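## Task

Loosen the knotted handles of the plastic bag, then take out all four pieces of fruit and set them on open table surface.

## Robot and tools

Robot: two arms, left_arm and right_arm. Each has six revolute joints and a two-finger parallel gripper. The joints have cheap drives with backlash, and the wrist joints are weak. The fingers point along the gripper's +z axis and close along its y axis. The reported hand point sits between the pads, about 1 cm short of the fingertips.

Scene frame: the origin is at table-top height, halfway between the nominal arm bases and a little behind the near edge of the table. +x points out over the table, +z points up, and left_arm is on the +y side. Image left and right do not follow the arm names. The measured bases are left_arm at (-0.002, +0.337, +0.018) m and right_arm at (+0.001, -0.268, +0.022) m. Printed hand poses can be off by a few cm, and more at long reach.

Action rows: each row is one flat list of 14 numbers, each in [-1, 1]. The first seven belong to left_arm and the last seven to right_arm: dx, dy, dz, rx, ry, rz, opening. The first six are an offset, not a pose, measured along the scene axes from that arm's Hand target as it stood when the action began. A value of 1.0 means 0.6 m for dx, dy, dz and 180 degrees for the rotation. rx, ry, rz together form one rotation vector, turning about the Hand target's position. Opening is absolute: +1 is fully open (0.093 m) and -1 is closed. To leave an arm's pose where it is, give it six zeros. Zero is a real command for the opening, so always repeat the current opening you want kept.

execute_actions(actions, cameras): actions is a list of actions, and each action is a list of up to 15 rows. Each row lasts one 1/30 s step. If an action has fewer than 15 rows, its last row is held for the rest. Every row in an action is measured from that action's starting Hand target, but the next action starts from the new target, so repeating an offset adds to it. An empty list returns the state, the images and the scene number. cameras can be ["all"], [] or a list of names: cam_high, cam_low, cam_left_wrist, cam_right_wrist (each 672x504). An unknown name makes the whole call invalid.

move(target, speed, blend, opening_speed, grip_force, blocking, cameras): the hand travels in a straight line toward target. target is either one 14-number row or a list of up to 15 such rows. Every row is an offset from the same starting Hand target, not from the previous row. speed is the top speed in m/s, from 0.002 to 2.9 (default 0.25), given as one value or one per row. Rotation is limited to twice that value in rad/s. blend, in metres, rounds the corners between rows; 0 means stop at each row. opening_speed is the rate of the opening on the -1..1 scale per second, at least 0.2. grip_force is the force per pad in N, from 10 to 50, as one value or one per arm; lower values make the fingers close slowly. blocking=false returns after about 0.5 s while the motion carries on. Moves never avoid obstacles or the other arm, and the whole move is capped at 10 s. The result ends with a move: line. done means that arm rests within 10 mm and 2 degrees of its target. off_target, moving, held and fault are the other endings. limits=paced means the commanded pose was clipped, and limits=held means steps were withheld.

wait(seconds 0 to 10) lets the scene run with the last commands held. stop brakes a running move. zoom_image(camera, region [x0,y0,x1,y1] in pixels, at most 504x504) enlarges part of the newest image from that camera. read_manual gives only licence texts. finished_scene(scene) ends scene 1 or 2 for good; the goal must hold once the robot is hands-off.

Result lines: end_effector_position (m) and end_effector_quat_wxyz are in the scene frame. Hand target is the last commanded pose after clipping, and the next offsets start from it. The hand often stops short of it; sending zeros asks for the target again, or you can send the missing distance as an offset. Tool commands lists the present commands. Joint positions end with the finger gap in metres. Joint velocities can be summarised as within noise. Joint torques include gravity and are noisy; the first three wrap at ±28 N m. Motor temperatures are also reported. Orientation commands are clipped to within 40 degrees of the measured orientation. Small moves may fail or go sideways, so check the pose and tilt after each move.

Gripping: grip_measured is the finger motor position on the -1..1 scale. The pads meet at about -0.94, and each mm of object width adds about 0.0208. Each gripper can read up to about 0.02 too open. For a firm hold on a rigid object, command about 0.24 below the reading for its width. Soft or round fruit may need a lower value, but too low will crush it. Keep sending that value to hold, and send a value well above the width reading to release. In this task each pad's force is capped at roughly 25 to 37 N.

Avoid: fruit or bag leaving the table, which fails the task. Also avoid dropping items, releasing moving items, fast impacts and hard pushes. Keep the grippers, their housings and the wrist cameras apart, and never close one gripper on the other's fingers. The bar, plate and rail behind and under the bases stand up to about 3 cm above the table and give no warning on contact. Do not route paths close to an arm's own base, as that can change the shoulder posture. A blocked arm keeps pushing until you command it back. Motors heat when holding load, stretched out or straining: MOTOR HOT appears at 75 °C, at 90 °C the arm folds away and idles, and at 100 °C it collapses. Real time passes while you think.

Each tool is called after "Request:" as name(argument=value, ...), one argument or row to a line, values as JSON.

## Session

Request:
execute_actions(
  actions=[],
)

Request:
zoom_image(
  camera="cam_high",
  region=[220, 170, 420, 340],
)

Scene clock: 0.00 s.
left_arm: end_effector_position=(+0.3770, +0.3850, +0.0878) grip_measured=+1.000 end_effector_quat_wxyz=(+0.539, -0.086, +0.835, +0.074) | right_arm: end_effector_position=(+0.3744, -0.3107, +0.0918) grip_measured=+1.000 end_effector_quat_wxyz=(+0.524, +0.124, +0.834, -0.117)
Joint positions: left_arm=[0.045 1.552 0.353 0.785 -0.183 -0.038 0.093] | right_arm=[0.021 1.54 0.375 0.705 0.399 0.101 0.093]
Joint velocities: within noise
Joint torques (N m): no reading
Motor temperatures (°C): left_arm=[22 33 38 30 21 24 22] | right_arm=[24 35 36 25 24 26 24]
Heat: left arm: 38 °C; right arm: 36 °C.
Hand target: left_arm +0.3785, +0.3847, +0.0907; +0.542, -0.086, +0.833, +0.073 | right_arm +0.3770, -0.3098, +0.0968; +0.530, +0.125, +0.831, -0.115
Tool commands: left_gripper/opening=+1.0 right_gripper/opening=+1.0

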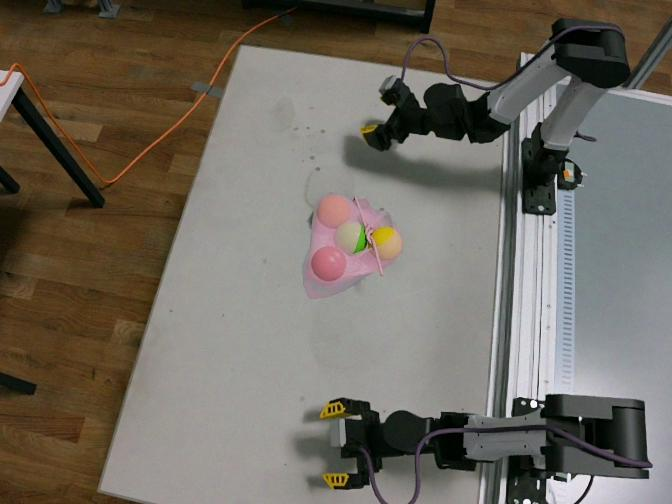

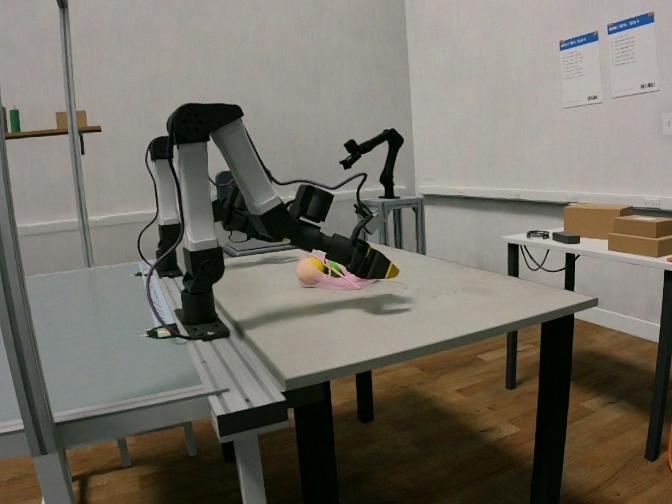

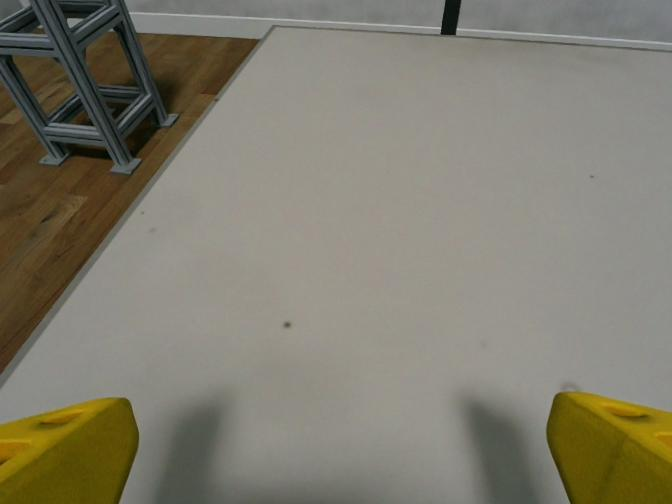

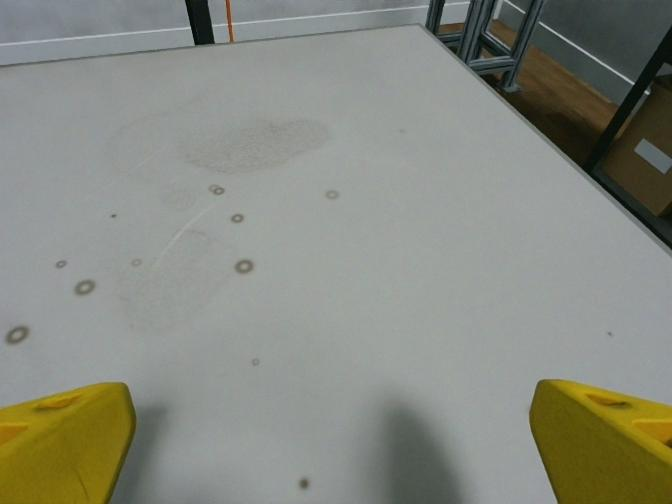

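Scaled by 2.520 from the camera's 672x504 image, which has a finer 960x720 frame.

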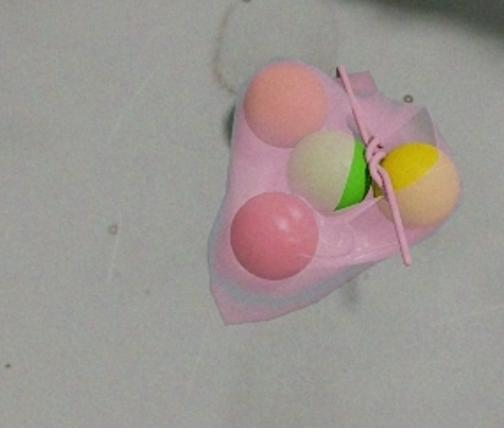

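Request:
move(
  target=[0, 0, 0, 0, 0, 0, 1.0, -0.1117, 0.4163, 0.2553, 0.0170, 0.2130, 0.2041, -0.3],
  speed=0.25,
  cameras=["cam_right_wrist"],
)

Scene clock: 12.30 s.
left_arm: end_effector_position=(+0.3770, +0.3850, +0.0878) grip_measured=+1.000 end_effector_quat_wxyz=(+0.539, -0.086, +0.835, +0.074) | right_arm: end_effector_position=(+0.3119, -0.0641, +0.2483) grip_measured=-0.298 end_effector_quat_wxyz=(+0.248, -0.168, +0.953, +0.039)
Joint positions: left_arm=[0.045 1.552 0.353 0.785 -0.183 -0.038 0.093] | right_arm=[0.634 1.557 1.558 -1.095 0.185 0.277 0.031]
Joint torques (N m): left_arm=[-0.17 -4.96 6.28 2.23 -0.04 0.01] | right_arm=[0.05 -5.24 9.57 0.87 0.03 0.24]
Heat: left arm: 39 °C; right arm: 37 °C.
Hand target: left_arm +0.3785, +0.3847, +0.0907; +0.542, -0.086, +0.833, +0.073 | right_arm +0.3100, -0.0601, +0.2500; +0.238, -0.169, +0.955, +0.042
Off the commanded pose: left_arm 0.003 m, 0 deg | right_arm 0.005 m, 1 deg.
move: done
Images, in order (width x height): cam_right_wrist 672x504.

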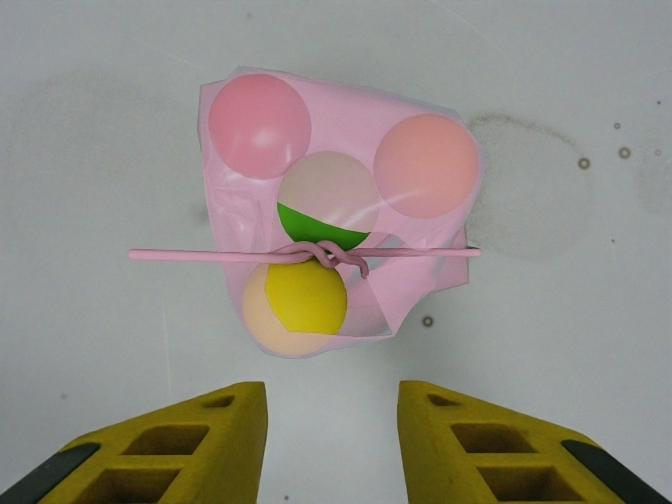

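Request:
zoom_image(
  camera="cam_right_wrist",
  region=[180, 60, 500, 370],
)

Request:
zoom_image(
  camera="cam_right_wrist",
  region=[250, 200, 420, 350],
)

Scaled by 1.575 from the camera's 672x504 image, which has a finer 960x720 frame.

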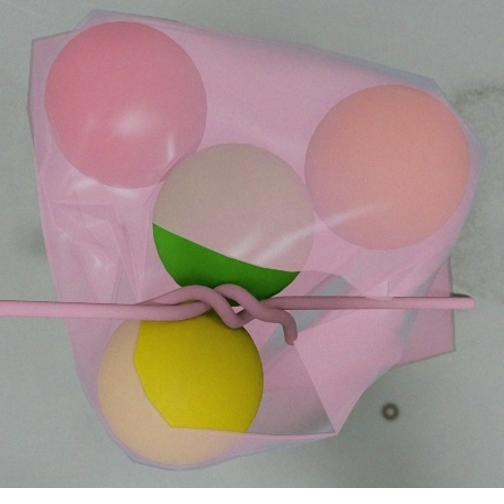

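Scaled by 2.965 from the camera's 672x504 image, which has a finer 960x720 frame.

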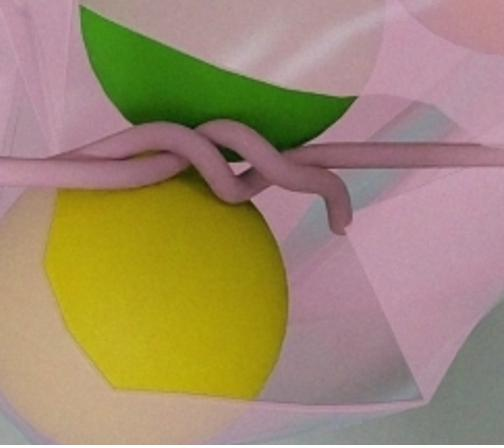

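Request:
move(
  target=[0, 0, 0, 0, 0, 0, 1.0, 0.0, 0.0, -0.15, 0, 0, 0, -0.3],
  speed=0.15,
  cameras=["cam_right_wrist"],
)

Request:
zoom_image(
  camera="cam_right_wrist",
  region=[170, 170, 450, 380],
)

Scene clock: 48.30 s.
left_arm: end_effector_position=(+0.3770, +0.3850, +0.0878) grip_measured=+1.000 end_effector_quat_wxyz=(+0.539, -0.086, +0.835, +0.074) | right_arm: end_effector_position=(+0.3082, -0.0639, +0.1580) grip_measured=-0.298 end_effector_quat_wxyz=(+0.229, -0.172, +0.958, +0.030)
Joint positions: left_arm=[0.045 1.552 0.353 0.785 -0.183 -0.038 0.093] | right_arm=[0.634 1.557 1.216 -0.797 0.182 0.277 0.031]
Joint torques (N m): left_arm=[-0.24 -4.93 6.35 2.23 -0.04 0.04] | right_arm=[-0.39 -7.68 5.86 1.33 0.06 0.16]
Motor temperatures (°C): left_arm=[22 35 40 37 21 24 22] | right_arm=[24 38 41 27 24 26 24]
Heat: left arm: 40 °C; right arm: 41 °C.
Hand target: left_arm +0.3785, +0.3847, +0.0907; +0.542, -0.086, +0.833, +0.073 | right_arm +0.3099, -0.0601, +0.1599; +0.238, -0.169, +0.955, +0.042
Off the commanded pose: left_arm 0.003 m, 0 deg | right_arm 0.005 m, 2 deg.
move: done
Images, in order (width x height): cam_right_wrist 672x504.

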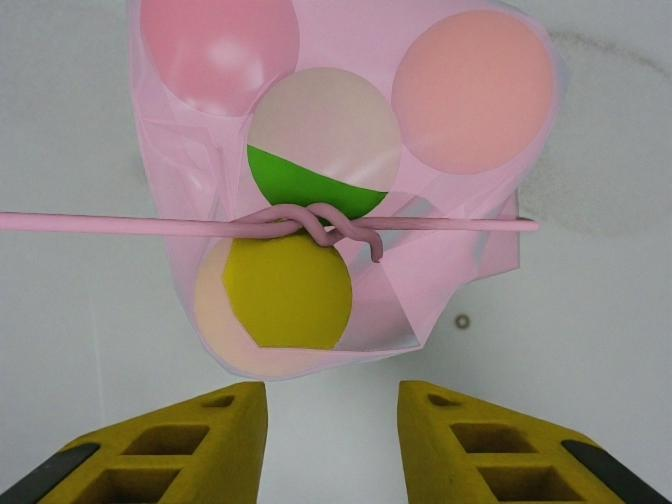

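Scaled by 1.800 from the camera's 672x504 image, which has a finer 960x720 frame.

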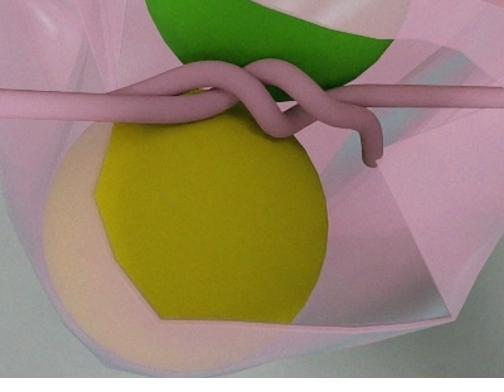

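Request:
wait(
  seconds=0,
  cameras=["cam_low", "cam_high", "cam_right_wrist"],
)

Request:
zoom_image(
  camera="cam_low",
  region=[270, 230, 420, 310],
)

Request:
zoom_image(
  camera="cam_right_wrist",
  region=[330, 180, 450, 290],
)

Scene clock: 73.00 s.
left_arm: end_effector_position=(+0.3770, +0.3850, +0.0878) grip_measured=+1.000 end_effector_quat_wxyz=(+0.539, -0.086, +0.835, +0.074) | right_arm: end_effector_position=(+0.3083, -0.0639, +0.1581) grip_measured=-0.298 end_effector_quat_wxyz=(+0.229, -0.172, +0.958, +0.030)
Joint positions: left_arm=[0.045 1.552 0.353 0.785 -0.183 -0.038 0.093] | right_arm=[0.634 1.557 1.216 -0.797 0.182 0.277 0.031]
Joint torques (N m): left_arm=[-0.23 -4.96 6.28 2.24 -0.06 0.03] | right_arm=[-0.44 -7.6 5.98 1.33 0.03 0.18]
Heat: left arm: 40 °C; right arm: 40 °C.
Hand target: left_arm +0.3785, +0.3847, +0.0907; +0.542, -0.086, +0.833, +0.073 | right_arm +0.3100, -0.0601, +0.1599; +0.238, -0.169, +0.955, +0.042
Tool commands: left_gripper/opening=+1.0 right_gripper/opening=-0.3
Off the commanded pose: left_arm 0.003 m, 0 deg | right_arm 0.005 m, 2 deg.
Images, in order (width x height): cam_high 672x504, cam_low 672x504, cam_right_wrist 672x504.

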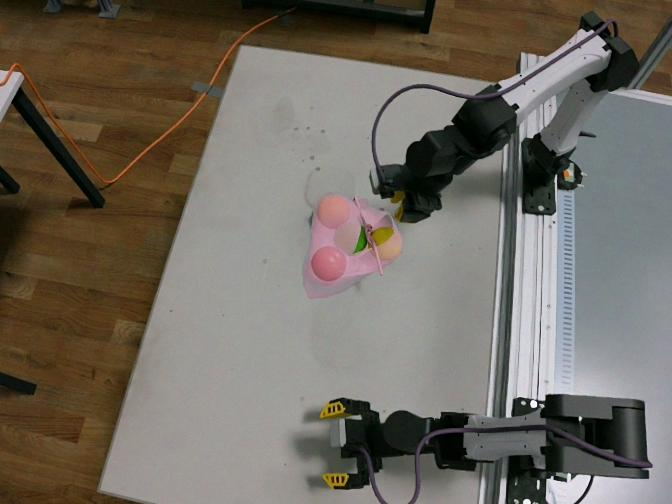

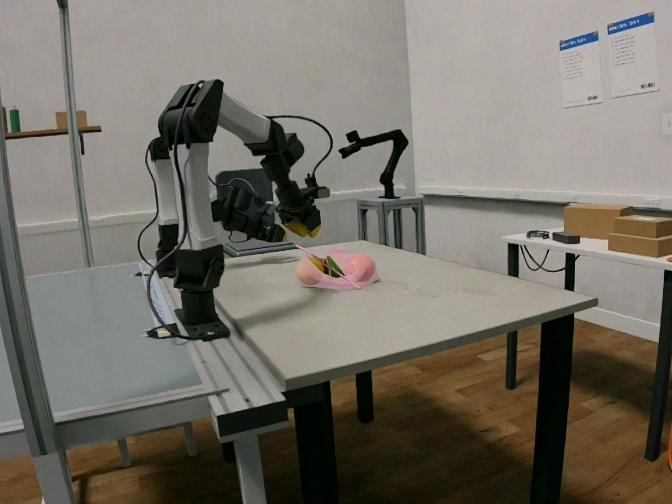

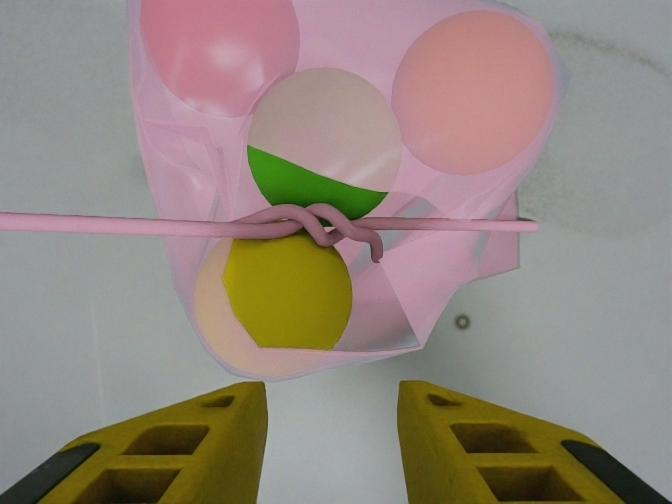

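Scaled by 3.360 from the camera's 672x504 image, which has a finer 960x720 frame.

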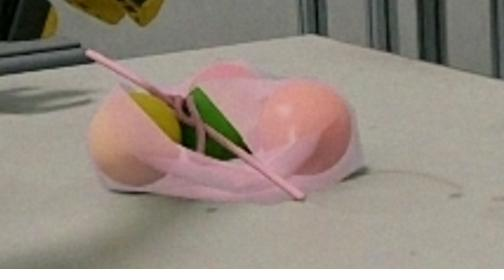

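Scaled by 4.200 from the camera's 672x504 image, which has a finer 960x720 frame.

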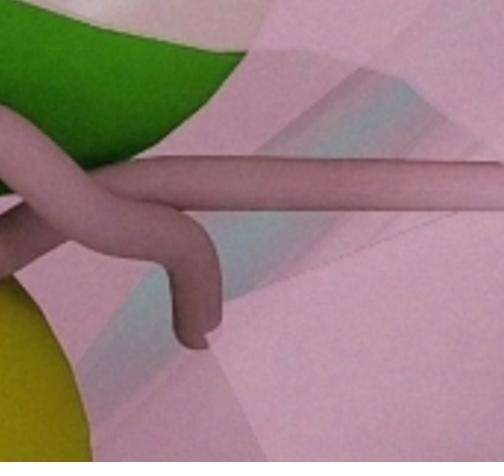

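Request:
move(
  target=[0, 0, 0, 0, 0, 0, 1.0, -0.045, -0.1448, -0.0882, 0.0837, -0.1262, 0.1468, -0.5],
  speed=0.2,
  cameras=["cam_right_wrist", "cam_high"],
)

Request:
zoom_image(
  camera="cam_right_wrist",
  region=[180, 60, 500, 300],
)

Scene clock: 115.10 s.
left_arm: end_effector_position=(+0.3770, +0.3850, +0.0878) grip_measured=+1.000 end_effector_quat_wxyz=(+0.539, -0.086, +0.835, +0.074) | right_arm: end_effector_position=(+0.2808, -0.1474, +0.1047) grip_measured=-0.498 end_effector_quat_wxyz=(+0.410, -0.349, +0.822, +0.184)
Joint positions: left_arm=[0.045 1.552 0.353 0.785 -0.183 -0.038 0.093] | right_arm=[0.09 1.147 0.419 -0.04 -0.521 -0.453 0.021]
Joint torques (N m): left_arm=[-0.21 -4.93 6.32 2.23 -0.05 0.01] | right_arm=[-0.85 -3.07 5.75 1.79 -0.46 0]
Heat: left arm: 40 °C; right arm: 41 °C.
Hand target: left_arm +0.3785, +0.3847, +0.0907; +0.542, -0.086, +0.833, +0.073 | right_arm +0.2830, -0.1469, +0.1071; +0.424, -0.354, +0.813, +0.185
Off the commanded pose: left_arm 0.003 m, 0 deg | right_arm 0.003 m, 2 deg.
move: done
Images, in order (width x height): cam_high 672x504, cam_right_wrist 672x504.

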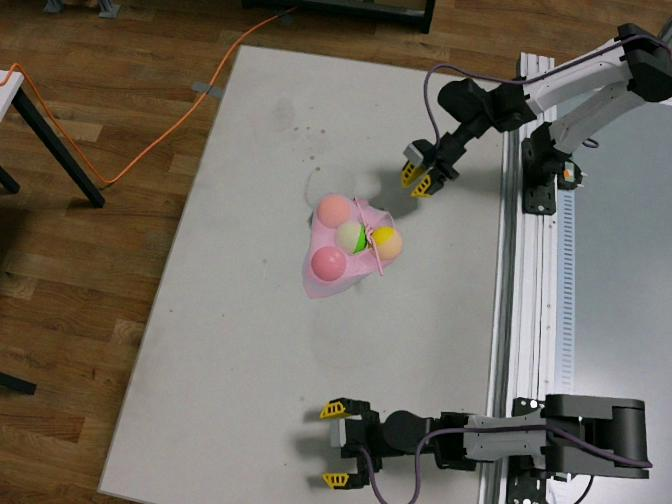

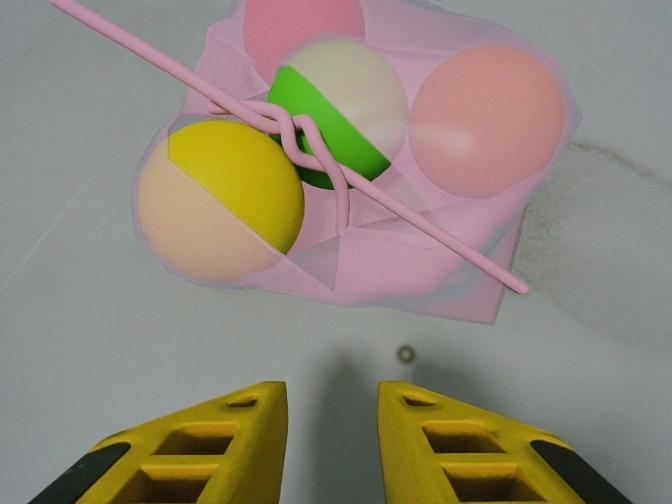

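Scaled by 1.575 from the camera's 672x504 image, which has a finer 960x720 frame.

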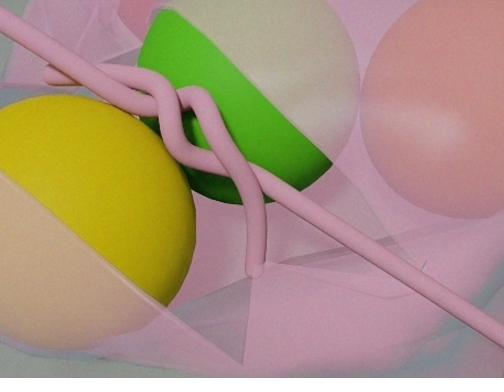

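Request:
move(
  target=[0, 0, 0, 0, 0, 0, 1.0, 0.0683, 0.0672, -0.0688, 0, 0, 0, -0.5],
  speed=0.12,
  cameras=["cam_right_wrist"],
)

Scene clock: 133.37 s.
left_arm: end_effector_position=(+0.3770, +0.3850, +0.0878) grip_measured=+1.000 end_effector_quat_wxyz=(+0.539, -0.086, +0.835, +0.074) | right_arm: end_effector_position=(+0.3088, -0.1123, +0.0550) grip_measured=-0.498 end_effector_quat_wxyz=(+0.401, -0.354, +0.823, +0.190)
Joint positions: left_arm=[0.045 1.552 0.353 0.785 -0.183 -0.038 0.093] | right_arm=[0.216 1.518 0.42 0.35 -0.442 -0.366 0.021]
Joint torques (N m): left_arm=[-0.27 -4.96 6.34 2.21 -0.07 0.02] | right_arm=[0.69 -4.07 8.4 1.85 -0.1 0.25]
Motor temperatures (°C): left_arm=[22 34 40 41 21 24 22] | right_arm=[24 38 39 32 24 26 24]
Heat: left arm: 41 °C; right arm: 39 °C.
Hand target: left_arm +0.3785, +0.3847, +0.0907; +0.542, -0.086, +0.833, +0.073 | right_arm +0.3239, -0.1066, +0.0657; +0.424, -0.354, +0.813, +0.184
Off the commanded pose: left_arm 0.003 m, 0 deg | right_arm 0.019 m, 3 deg.
move: off_target (right_arm)
Images, in order (width x height): cam_right_wrist 672x504.

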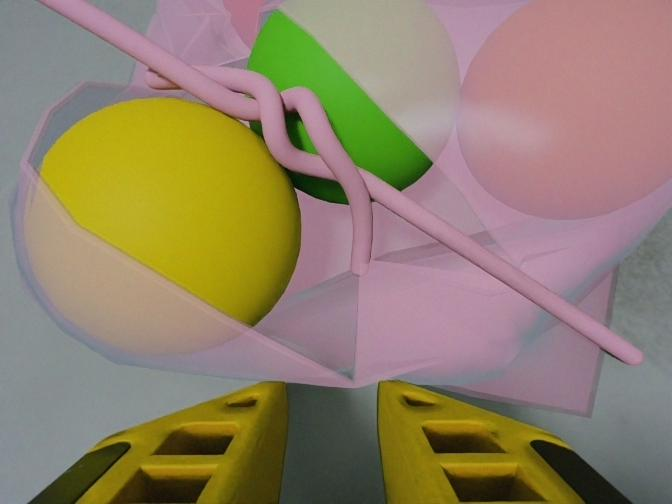

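Request:
move(
  target=[0, 0, 0, 0, 0, 0, 1.0, 0.0183, 0.0197, -0.02, 0, 0, 0, -0.5],
  speed=0.06,
  cameras=["cam_right_wrist"],
)

Scene clock: 145.83 s.
left_arm: end_effector_position=(+0.3770, +0.3850, +0.0878) grip_measured=+1.000 end_effector_quat_wxyz=(+0.539, -0.086, +0.835, +0.074) | right_arm: end_effector_position=(+0.3220, -0.1006, +0.0451) grip_measured=-0.498 end_effector_quat_wxyz=(+0.403, -0.355, +0.822, +0.188)
Joint positions: left_arm=[0.045 1.552 0.353 0.785 -0.183 -0.038 0.093] | right_arm=[0.249 1.626 0.457 0.435 -0.416 -0.344 0.021]
Joint torques (N m): left_arm=[-0.14 -4.94 6.27 2.24 -0.05 0.04] | right_arm=[0.66 -4.59 7.6 1.88 -0.11 0.22]
Heat: left arm: 42 °C; right arm: 39 °C.
Hand target: left_arm +0.3785, +0.3847, +0.0907; +0.542, -0.086, +0.833, +0.073 | right_arm +0.3349, -0.0949, +0.0537; +0.423, -0.354, +0.813, +0.184
Off the commanded pose: left_arm 0.003 m, 0 deg | right_arm 0.017 m, 3 deg.
move: off_target (right_arm)
Images, in order (width x height): cam_right_wrist 672x504.

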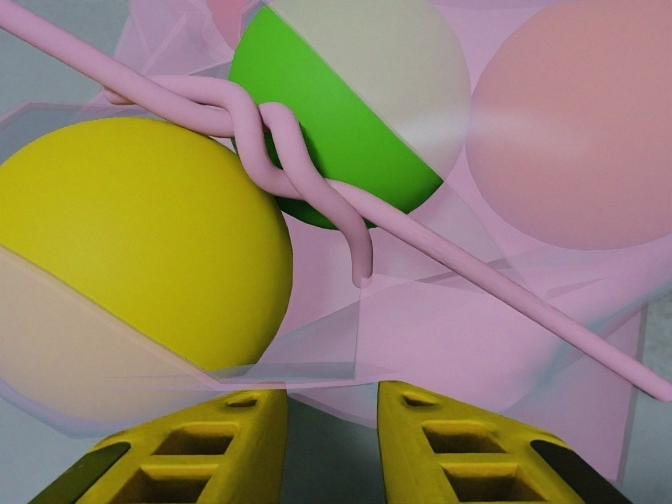

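Request:
zoom_image(
  camera="cam_right_wrist",
  region=[180, 240, 460, 450],
)

Scaled by 1.800 from the camera's 672x504 image, which has a finer 960x720 frame.

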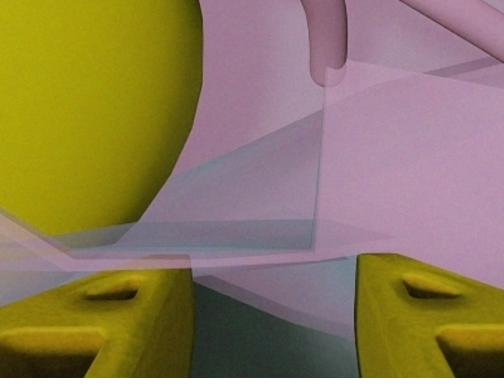

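Request:
move(
  target=[0, 0, 0, 0, 0, 0, 1.0, 0.017, 0.018, -0.015, 0, 0, 0, -0.5],
  speed=0.05,
  cameras=["cam_right_wrist"],
)

Request:
zoom_image(
  camera="cam_right_wrist",
  region=[180, 240, 460, 450],
)

Scene clock: 155.40 s.
left_arm: end_effector_position=(+0.3770, +0.3850, +0.0878) grip_measured=+1.000 end_effector_quat_wxyz=(+0.539, -0.086, +0.835, +0.074) | right_arm: end_effector_position=(+0.3321, -0.0903, +0.0364) grip_measured=-0.498 end_effector_quat_wxyz=(+0.402, -0.355, +0.823, +0.188)
Joint positions: left_arm=[0.045 1.552 0.353 0.785 -0.183 -0.038 0.093] | right_arm=[0.276 1.71 0.495 0.487 -0.396 -0.325 0.021]
Joint torques (N m): left_arm=[-0.31 -4.94 6.35 2.22 -0.05 0.02] | right_arm=[0.57 -5.14 7.41 1.92 -0.09 0.26]
Heat: left arm: 42 °C; right arm: 40 °C.
Hand target: left_arm +0.3785, +0.3847, +0.0907; +0.542, -0.086, +0.833, +0.073 | right_arm +0.3451, -0.0840, +0.0447; +0.423, -0.354, +0.813, +0.185
Off the commanded pose: left_arm 0.003 m, 0 deg | right_arm 0.017 m, 3 deg.
move: off_target (right_arm)
Images, in order (width x height): cam_right_wrist 672x504.

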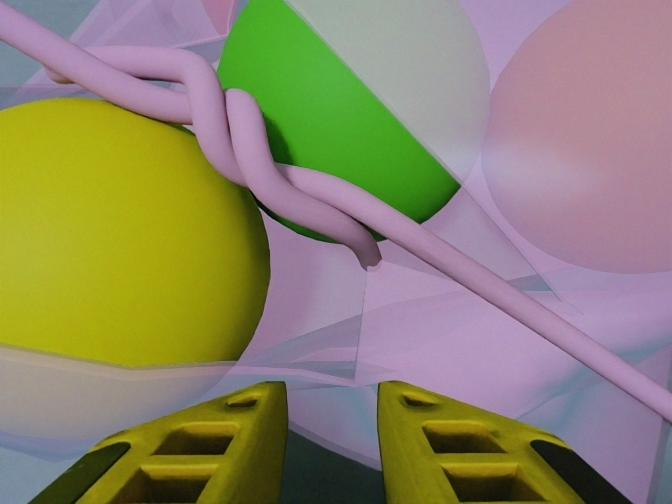

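Scaled by 1.800 from the camera's 672x504 image, which has a finer 960x720 frame.

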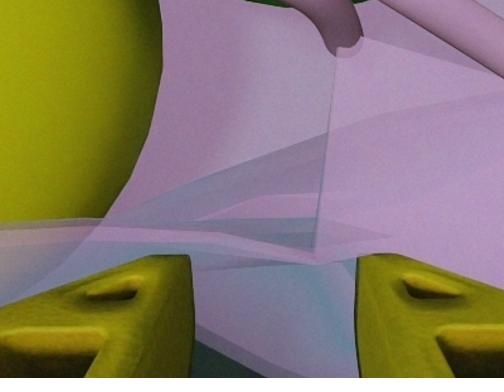

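Request:
move(
  target=[
    [0, 0, 0, 0, 0, 0, 1.0, -0.0528, -0.0595, 0.0607, 0, 0, 0, -0.5],
    [0, 0, 0, 0, 0, 0, 1.0, -0.0168, -0.0217, 0.0972, -0.1219, 0.1137, 0, -0.5],
  ],
  speed=[0.1, 0.15],
  cameras=["cam_right_wrist"],
)

Request:
zoom_image(
  camera="cam_right_wrist",
  region=[200, 150, 500, 400],
)

Scene clock: 171.47 s.
left_arm: end_effector_position=(+0.3770, +0.3850, +0.0878) grip_measured=+1.000 end_effector_quat_wxyz=(+0.539, -0.086, +0.835, +0.074) | right_arm: end_effector_position=(+0.3336, -0.0997, +0.1019) grip_measured=-0.498 end_effector_quat_wxyz=(+0.207, -0.390, +0.893, +0.090)
Joint positions: left_arm=[0.045 1.552 0.353 0.785 -0.183 -0.038 0.093] | right_arm=[0.358 1.624 1.069 -0.598 -0.16 -0.392 0.021]
Joint torques (N m): left_arm=[-0.27 -4.94 6.24 2.23 -0.04 0.03] | right_arm=[0.49 -5.86 9.33 0.74 -0.02 0.18]
Heat: left arm: 43 °C; right arm: 41 °C.
Hand target: left_arm +0.3785, +0.3847, +0.0907; +0.542, -0.086, +0.833, +0.073 | right_arm +0.3350, -0.0970, +0.1031; +0.199, -0.389, +0.895, +0.087
Off the commanded pose: left_arm 0.003 m, 0 deg | right_arm 0.003 m, 1 deg.
move: done
Images, in order (width x height): cam_right_wrist 672x504.

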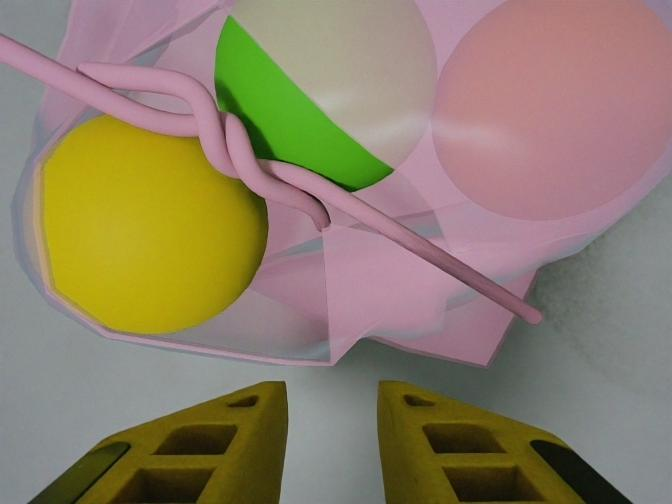

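Scaled by 1.680 from the camera's 672x504 image, which has a finer 960x720 frame.

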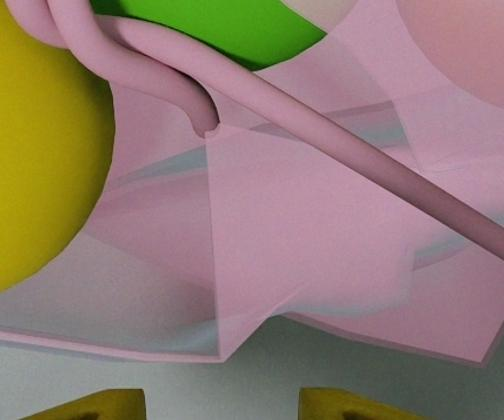

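Request:
move(
  target=[0, 0, 0, 0, 0, 0, 1.0, 0.0247, 0.0311, -0.0703, 0, 0, 0, -0.5],
  speed=0.1,
  cameras=["cam_right_wrist"],
)

Scene clock: 181.73 s.
left_arm: end_effector_position=(+0.3770, +0.3850, +0.0878) grip_measured=+1.000 end_effector_quat_wxyz=(+0.539, -0.086, +0.835, +0.074) | right_arm: end_effector_position=(+0.3428, -0.0840, +0.0617) grip_measured=-0.498 end_effector_quat_wxyz=(+0.188, -0.390, +0.897, +0.090)
Joint positions: left_arm=[0.045 1.552 0.353 0.785 -0.183 -0.038 0.093] | right_arm=[0.389 1.763 1.069 -0.494 -0.148 -0.364 0.021]
Joint torques (N m): left_arm=[-0.25 -4.96 6.38 2.23 -0.06 0.02] | right_arm=[0.5 -6.72 7.21 1.19 0 0.24]
Heat: left arm: 43 °C; right arm: 41 °C.
Hand target: left_arm +0.3785, +0.3847, +0.0907; +0.542, -0.086, +0.833, +0.073 | right_arm +0.3499, -0.0785, +0.0609; +0.199, -0.389, +0.895, +0.087
Off the commanded pose: left_arm 0.003 m, 0 deg | right_arm 0.009 m, 1 deg.
move: done
Images, in order (width x height): cam_right_wrist 672x504.

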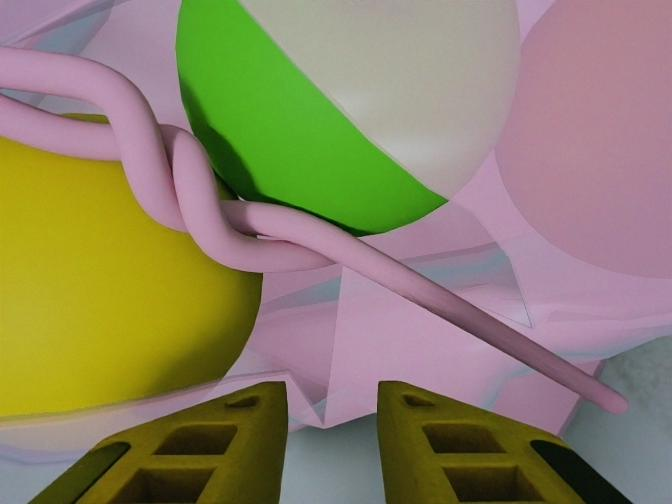

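Request:
move(
  target=[
    [0, 0, 0, 0, 0, 0, 1.0, -0.02, -0.02, 0.075, 0, 0, 0, -0.5],
    [0, 0, 0, 0, 0, 0, 1.0, 0.0035, 0.0008, 0.0752, 0, 0, 0, -0.5],
  ],
  speed=0.1,
  cameras=["cam_right_wrist"],
)

Request:
zoom_image(
  camera="cam_right_wrist",
  region=[180, 200, 480, 450],
)

Scene clock: 197.67 s.
left_arm: end_effector_position=(+0.3770, +0.3850, +0.0878) grip_measured=+1.000 end_effector_quat_wxyz=(+0.539, -0.086, +0.835, +0.074) | right_arm: end_effector_position=(+0.3517, -0.0812, +0.1068) grip_measured=-0.498 end_effector_quat_wxyz=(+0.208, -0.389, +0.893, +0.089)
Joint positions: left_arm=[0.045 1.552 0.353 0.785 -0.183 -0.038 0.093] | right_arm=[0.389 1.706 1.178 -0.619 -0.146 -0.362 0.021]
Joint torques (N m): left_arm=[-0.27 -5.04 6.3 2.2 -0.06 0.02] | right_arm=[0.85 -6.52 8.84 0.83 -0.01 0.22]
Heat: left arm: 43 °C; right arm: 41 °C.
Hand target: left_arm +0.3785, +0.3847, +0.0907; +0.542, -0.086, +0.833, +0.073 | right_arm +0.3519, -0.0780, +0.1059; +0.198, -0.389, +0.895, +0.087
Off the commanded pose: left_arm 0.003 m, 0 deg | right_arm 0.003 m, 1 deg.
move: done
Images, in order (width x height): cam_right_wrist 672x504.

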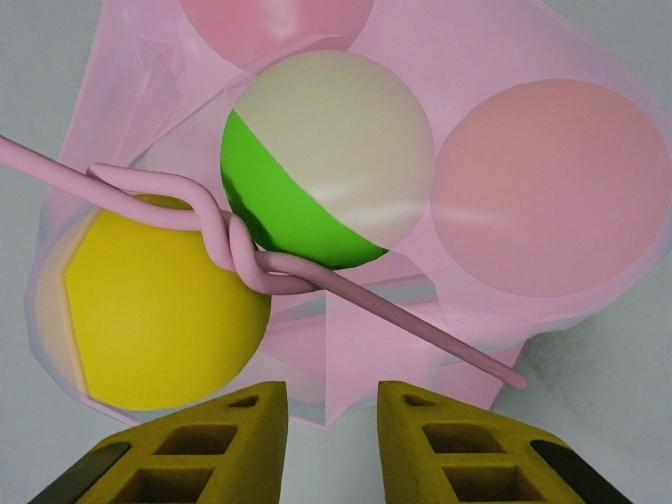

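Scaled by 1.680 from the camera's 672x504 image, which has a finer 960x720 frame.

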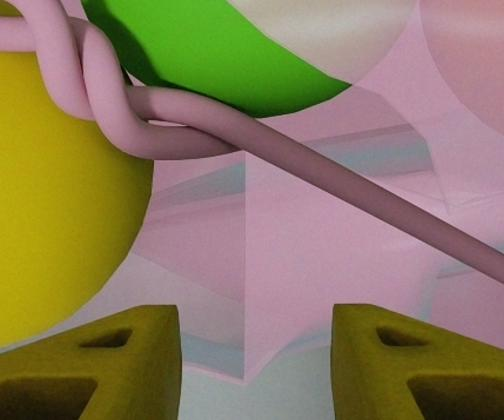

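Request:
move(
  target=[0, 0, 0, 0, 0, 0, 1.0, 0.0, 0.0, -0.072, 0, 0, 0, -0.5],
  speed=0.08,
  cameras=["cam_right_wrist"],
)

Request:
zoom_image(
  camera="cam_right_wrist",
  region=[200, 240, 480, 450],
)

Scene clock: 207.40 s.
left_arm: end_effector_position=(+0.3770, +0.3850, +0.0878) grip_measured=+1.000 end_effector_quat_wxyz=(+0.539, -0.086, +0.835, +0.074) | right_arm: end_effector_position=(+0.3509, -0.0807, +0.0697) grip_measured=-0.498 end_effector_quat_wxyz=(+0.197, -0.389, +0.895, +0.089)
Joint positions: left_arm=[0.045 1.552 0.353 0.785 -0.183 -0.038 0.093] | right_arm=[0.389 1.768 1.102 -0.503 -0.146 -0.362 0.021]
Joint torques (N m): left_arm=[-0.21 -4.9 6.31 2.22 -0.05 0.03] | right_arm=[0.43 -6.93 5.63 1.21 -0.05 0.2]
Heat: left arm: 44 °C; right arm: 41 °C.
Hand target: left_arm +0.3785, +0.3847, +0.0907; +0.542, -0.086, +0.833, +0.073 | right_arm +0.3520, -0.0780, +0.0628; +0.198, -0.389, +0.895, +0.087
Off the commanded pose: left_arm 0.003 m, 0 deg | right_arm 0.008 m, 0 deg.
move: done
Images, in order (width x height): cam_right_wrist 672x504.

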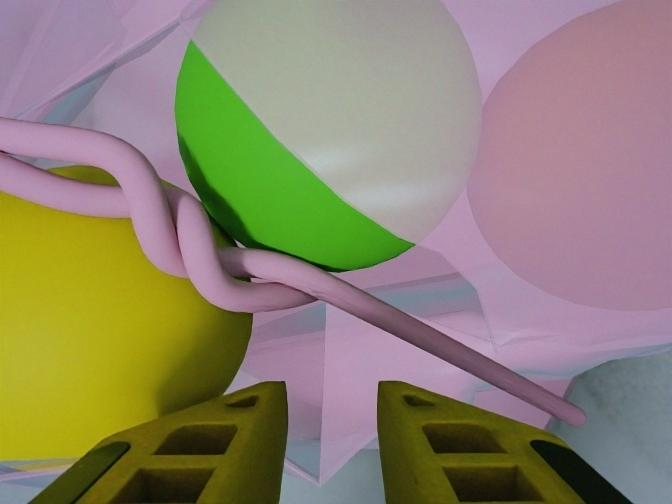

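Scaled by 1.800 from the camera's 672x504 image, which has a finer 960x720 frame.

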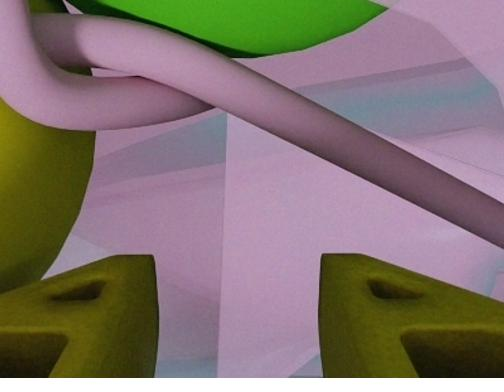

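Request:
move(
  target=[0, 0, 0, 0, 0, 0, 1.0, 0.0, 0.0, -0.03, 0, 0, 0, -0.5],
  speed=0.06,
  cameras=["cam_right_wrist"],
)

Request:
zoom_image(
  camera="cam_right_wrist",
  region=[200, 240, 480, 450],
)

Scene clock: 211.50 s.
left_arm: end_effector_position=(+0.3770, +0.3850, +0.0878) grip_measured=+1.000 end_effector_quat_wxyz=(+0.539, -0.086, +0.835, +0.074) | right_arm: end_effector_position=(+0.3523, -0.0797, +0.0544) grip_measured=-0.498 end_effector_quat_wxyz=(+0.201, -0.389, +0.895, +0.089)
Joint positions: left_arm=[0.045 1.552 0.353 0.785 -0.183 -0.038 0.093] | right_arm=[0.389 1.796 1.066 -0.431 -0.146 -0.362 0.021]
Joint torques (N m): left_arm=[-0.24 -4.86 6.32 2.22 -0.03 0.02] | right_arm=[0.27 -6.61 5.29 1.28 -0.01 0.22]
Heat: left arm: 44 °C; right arm: 41 °C.
Hand target: left_arm +0.3785, +0.3847, +0.0907; +0.542, -0.086, +0.833, +0.073 | right_arm +0.3519, -0.0780, +0.0447; +0.198, -0.389, +0.895, +0.087
Off the commanded pose: left_arm 0.003 m, 0 deg | right_arm 0.010 m, 0 deg.
move: done
Images, in order (width x height): cam_right_wrist 672x504.

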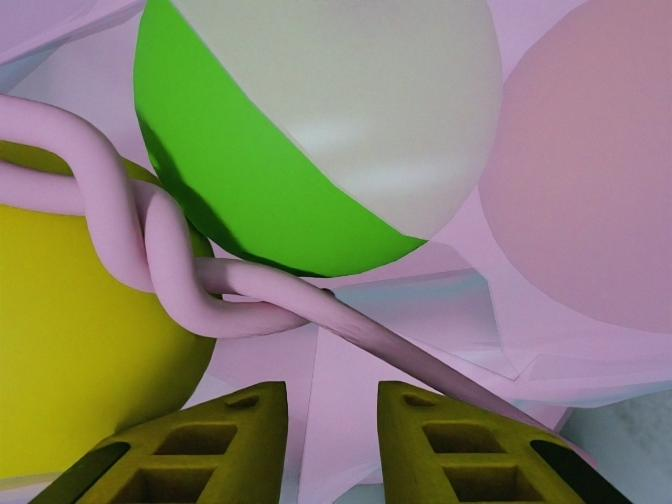

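Scaled by 1.800 from the camera's 672x504 image, which has a finer 960x720 frame.

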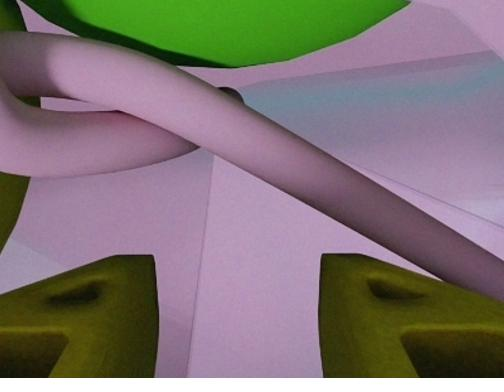

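Request:
move(
  target=[0, 0, 0, 0, 0, 0, 1.0, 0.0, 0.0, 0.0, 0, 0, 0, -1.0],
  speed=0.05,
  grip_force=[50, 50],
  opening_speed=0.5,
  cameras=["cam_right_wrist"],
)

Request:
zoom_image(
  camera="cam_right_wrist",
  region=[220, 260, 480, 470],
)

Scene clock: 215.87 s.
left_arm: end_effector_position=(+0.3770, +0.3850, +0.0878) grip_measured=+1.000 end_effector_quat_wxyz=(+0.539, -0.086, +0.835, +0.074) | right_arm: end_effector_position=(+0.3524, -0.0797, +0.0544) grip_measured=-0.983 end_effector_quat_wxyz=(+0.201, -0.389, +0.895, +0.089)
Joint positions: left_arm=[0.045 1.552 0.353 0.785 -0.183 -0.038 0.093] | right_arm=[0.389 1.796 1.066 -0.431 -0.146 -0.362 0]
Joint torques (N m): left_arm=[-0.24 -4.93 6.34 2.21 -0.05 0.03] | right_arm=[0.21 -6.68 5.3 1.25 -0.06 0.19]
Heat: left arm: 44 °C; right arm: 41 °C.
Hand target: left_arm +0.3785, +0.3847, +0.0907; +0.542, -0.086, +0.833, +0.073 | right_arm +0.3519, -0.0780, +0.0448; +0.198, -0.389, +0.895, +0.087
Off the commanded pose: left_arm 0.003 m, 0 deg | right_arm 0.010 m, 0 deg.
move: done
Images, in order (width x height): cam_right_wrist 672x504.

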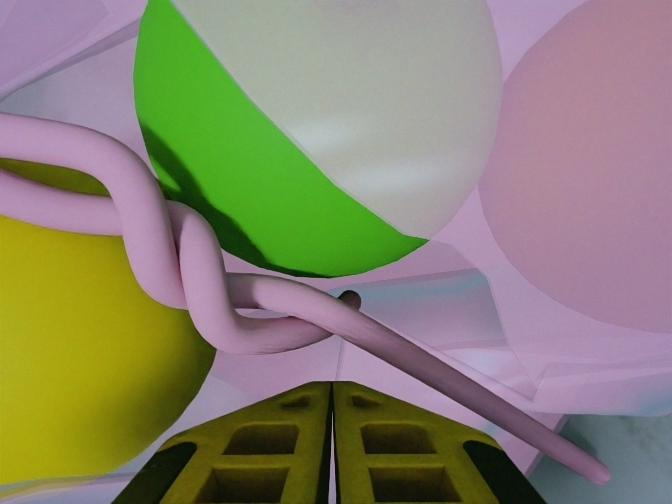

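Scaled by 1.938 from the camera's 672x504 image, which has a finer 960x720 frame.

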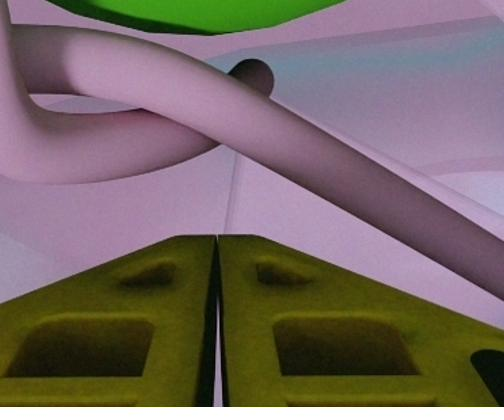

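Request:
move(
  target=[0, 0, 0, 0, 0, 0, 1.0, -0.025, -0.03, 0.045, 0.0, 0, 0, -1.0],
  speed=0.05,
  cameras=["cam_right_wrist", "cam_high"],
)

Request:
zoom_image(
  camera="cam_right_wrist",
  region=[200, 200, 480, 430],
)

Scene clock: 220.80 s.
left_arm: end_effector_position=(+0.3770, +0.3850, +0.0878) grip_measured=+1.000 end_effector_quat_wxyz=(+0.539, -0.086, +0.835, +0.074) | right_arm: end_effector_position=(+0.3439, -0.0910, +0.0662) grip_measured=-0.983 end_effector_quat_wxyz=(+0.201, -0.387, +0.896, +0.087)
Joint positions: left_arm=[0.045 1.552 0.353 0.785 -0.183 -0.038 0.093] | right_arm=[0.372 1.73 1.039 -0.471 -0.146 -0.373 0]
Joint torques (N m): left_arm=[-0.23 -4.92 6.38 2.22 -0.05 0.03] | right_arm=[-0.88 -10.71 5.42 0.72 -0.15 0.03]
Heat: left arm: 44 °C; right arm: 40 °C.
Hand target: left_arm +0.3785, +0.3847, +0.0907; +0.542, -0.086, +0.833, +0.073 | right_arm +0.3369, -0.0960, +0.0718; +0.198, -0.389, +0.895, +0.087
Off the commanded pose: left_arm 0.003 m, 0 deg | right_arm 0.010 m, 0 deg.
move: done
Images, in order (width x height): cam_high 672x504, cam_right_wrist 672x504.

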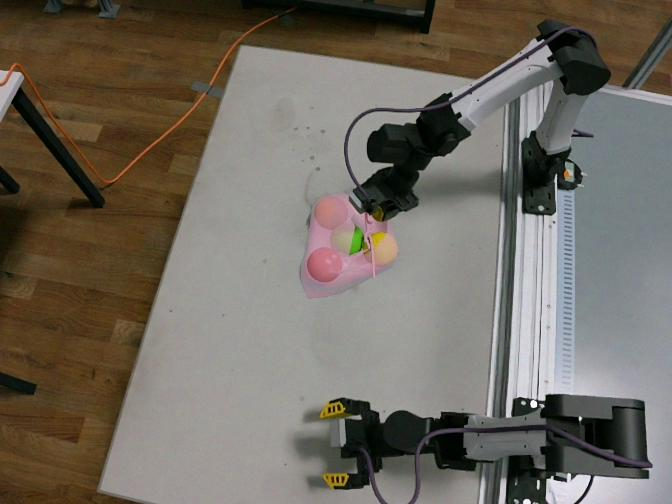

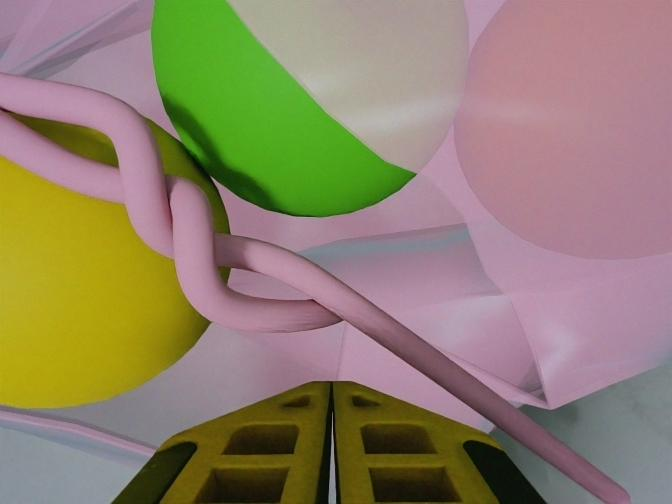

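Scaled by 1.800 from the camera's 672x504 image, which has a finer 960x720 frame.

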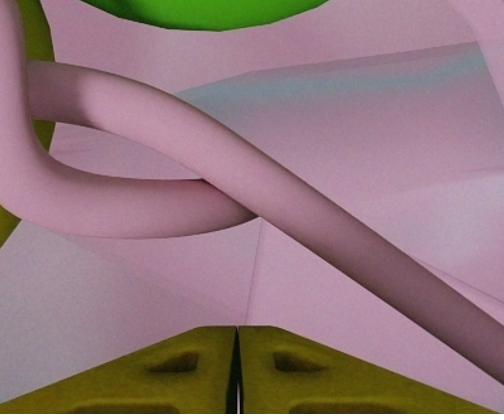

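Request:
move(
  target=[0, 0, 0, 0, 0, 0, 1.0, -0.025, -0.08, 0.012, 0.0, 0, 0, -1.0],
  speed=0.06,
  cameras=["cam_right_wrist", "cam_high"],
)

Request:
zoom_image(
  camera="cam_high",
  region=[270, 170, 430, 310],
)

Scene clock: 228.07 s.
left_arm: end_effector_position=(+0.3770, +0.3850, +0.0878) grip_measured=+1.000 end_effector_quat_wxyz=(+0.539, -0.086, +0.835, +0.074) | right_arm: end_effector_position=(+0.3305, -0.1412, +0.0744) grip_measured=-0.983 end_effector_quat_wxyz=(+0.202, -0.386, +0.896, +0.082)
Joint positions: left_arm=[0.045 1.552 0.353 0.785 -0.183 -0.038 0.093] | right_arm=[0.236 1.609 0.948 -0.52 -0.191 -0.5 0]
Joint torques (N m): left_arm=[-0.28 -4.93 6.27 2.23 -0.07 0.02] | right_arm=[-0.88 -9.58 5.3 0.66 -0.25 0.02]
Heat: left arm: 44 °C; right arm: 42 °C.
Hand target: left_arm +0.3785, +0.3847, +0.0907; +0.542, -0.086, +0.833, +0.073 | right_arm +0.3219, -0.1439, +0.0790; +0.199, -0.389, +0.895, +0.087
Off the commanded pose: left_arm 0.003 m, 0 deg | right_arm 0.010 m, 1 deg.
move: done
Images, in order (width x height): cam_high 672x504, cam_right_wrist 672x504.

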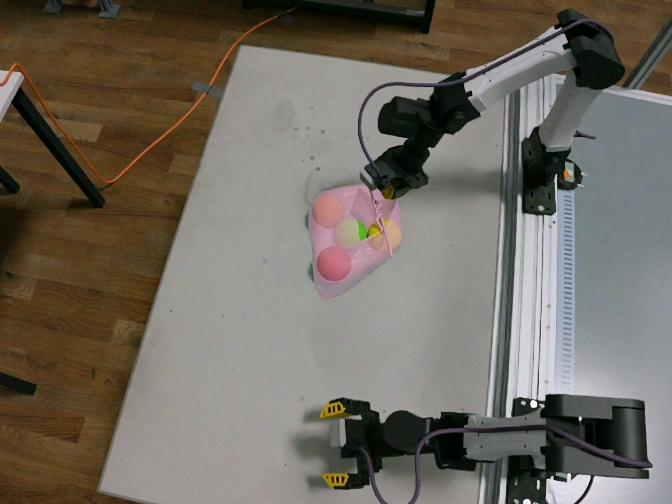

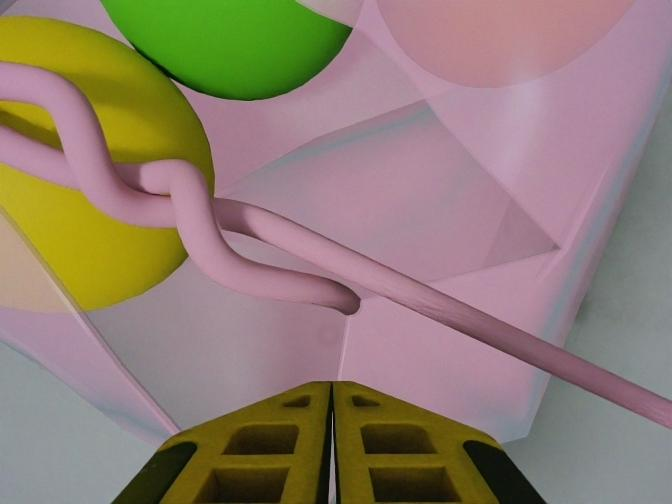

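Scaled by 3.150 from the camera's 672x504 image, which has a finer 960x720 frame.

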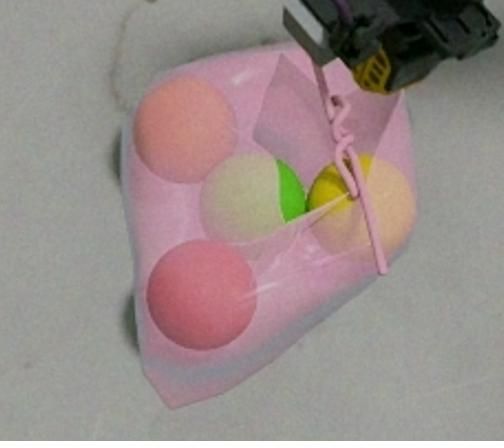

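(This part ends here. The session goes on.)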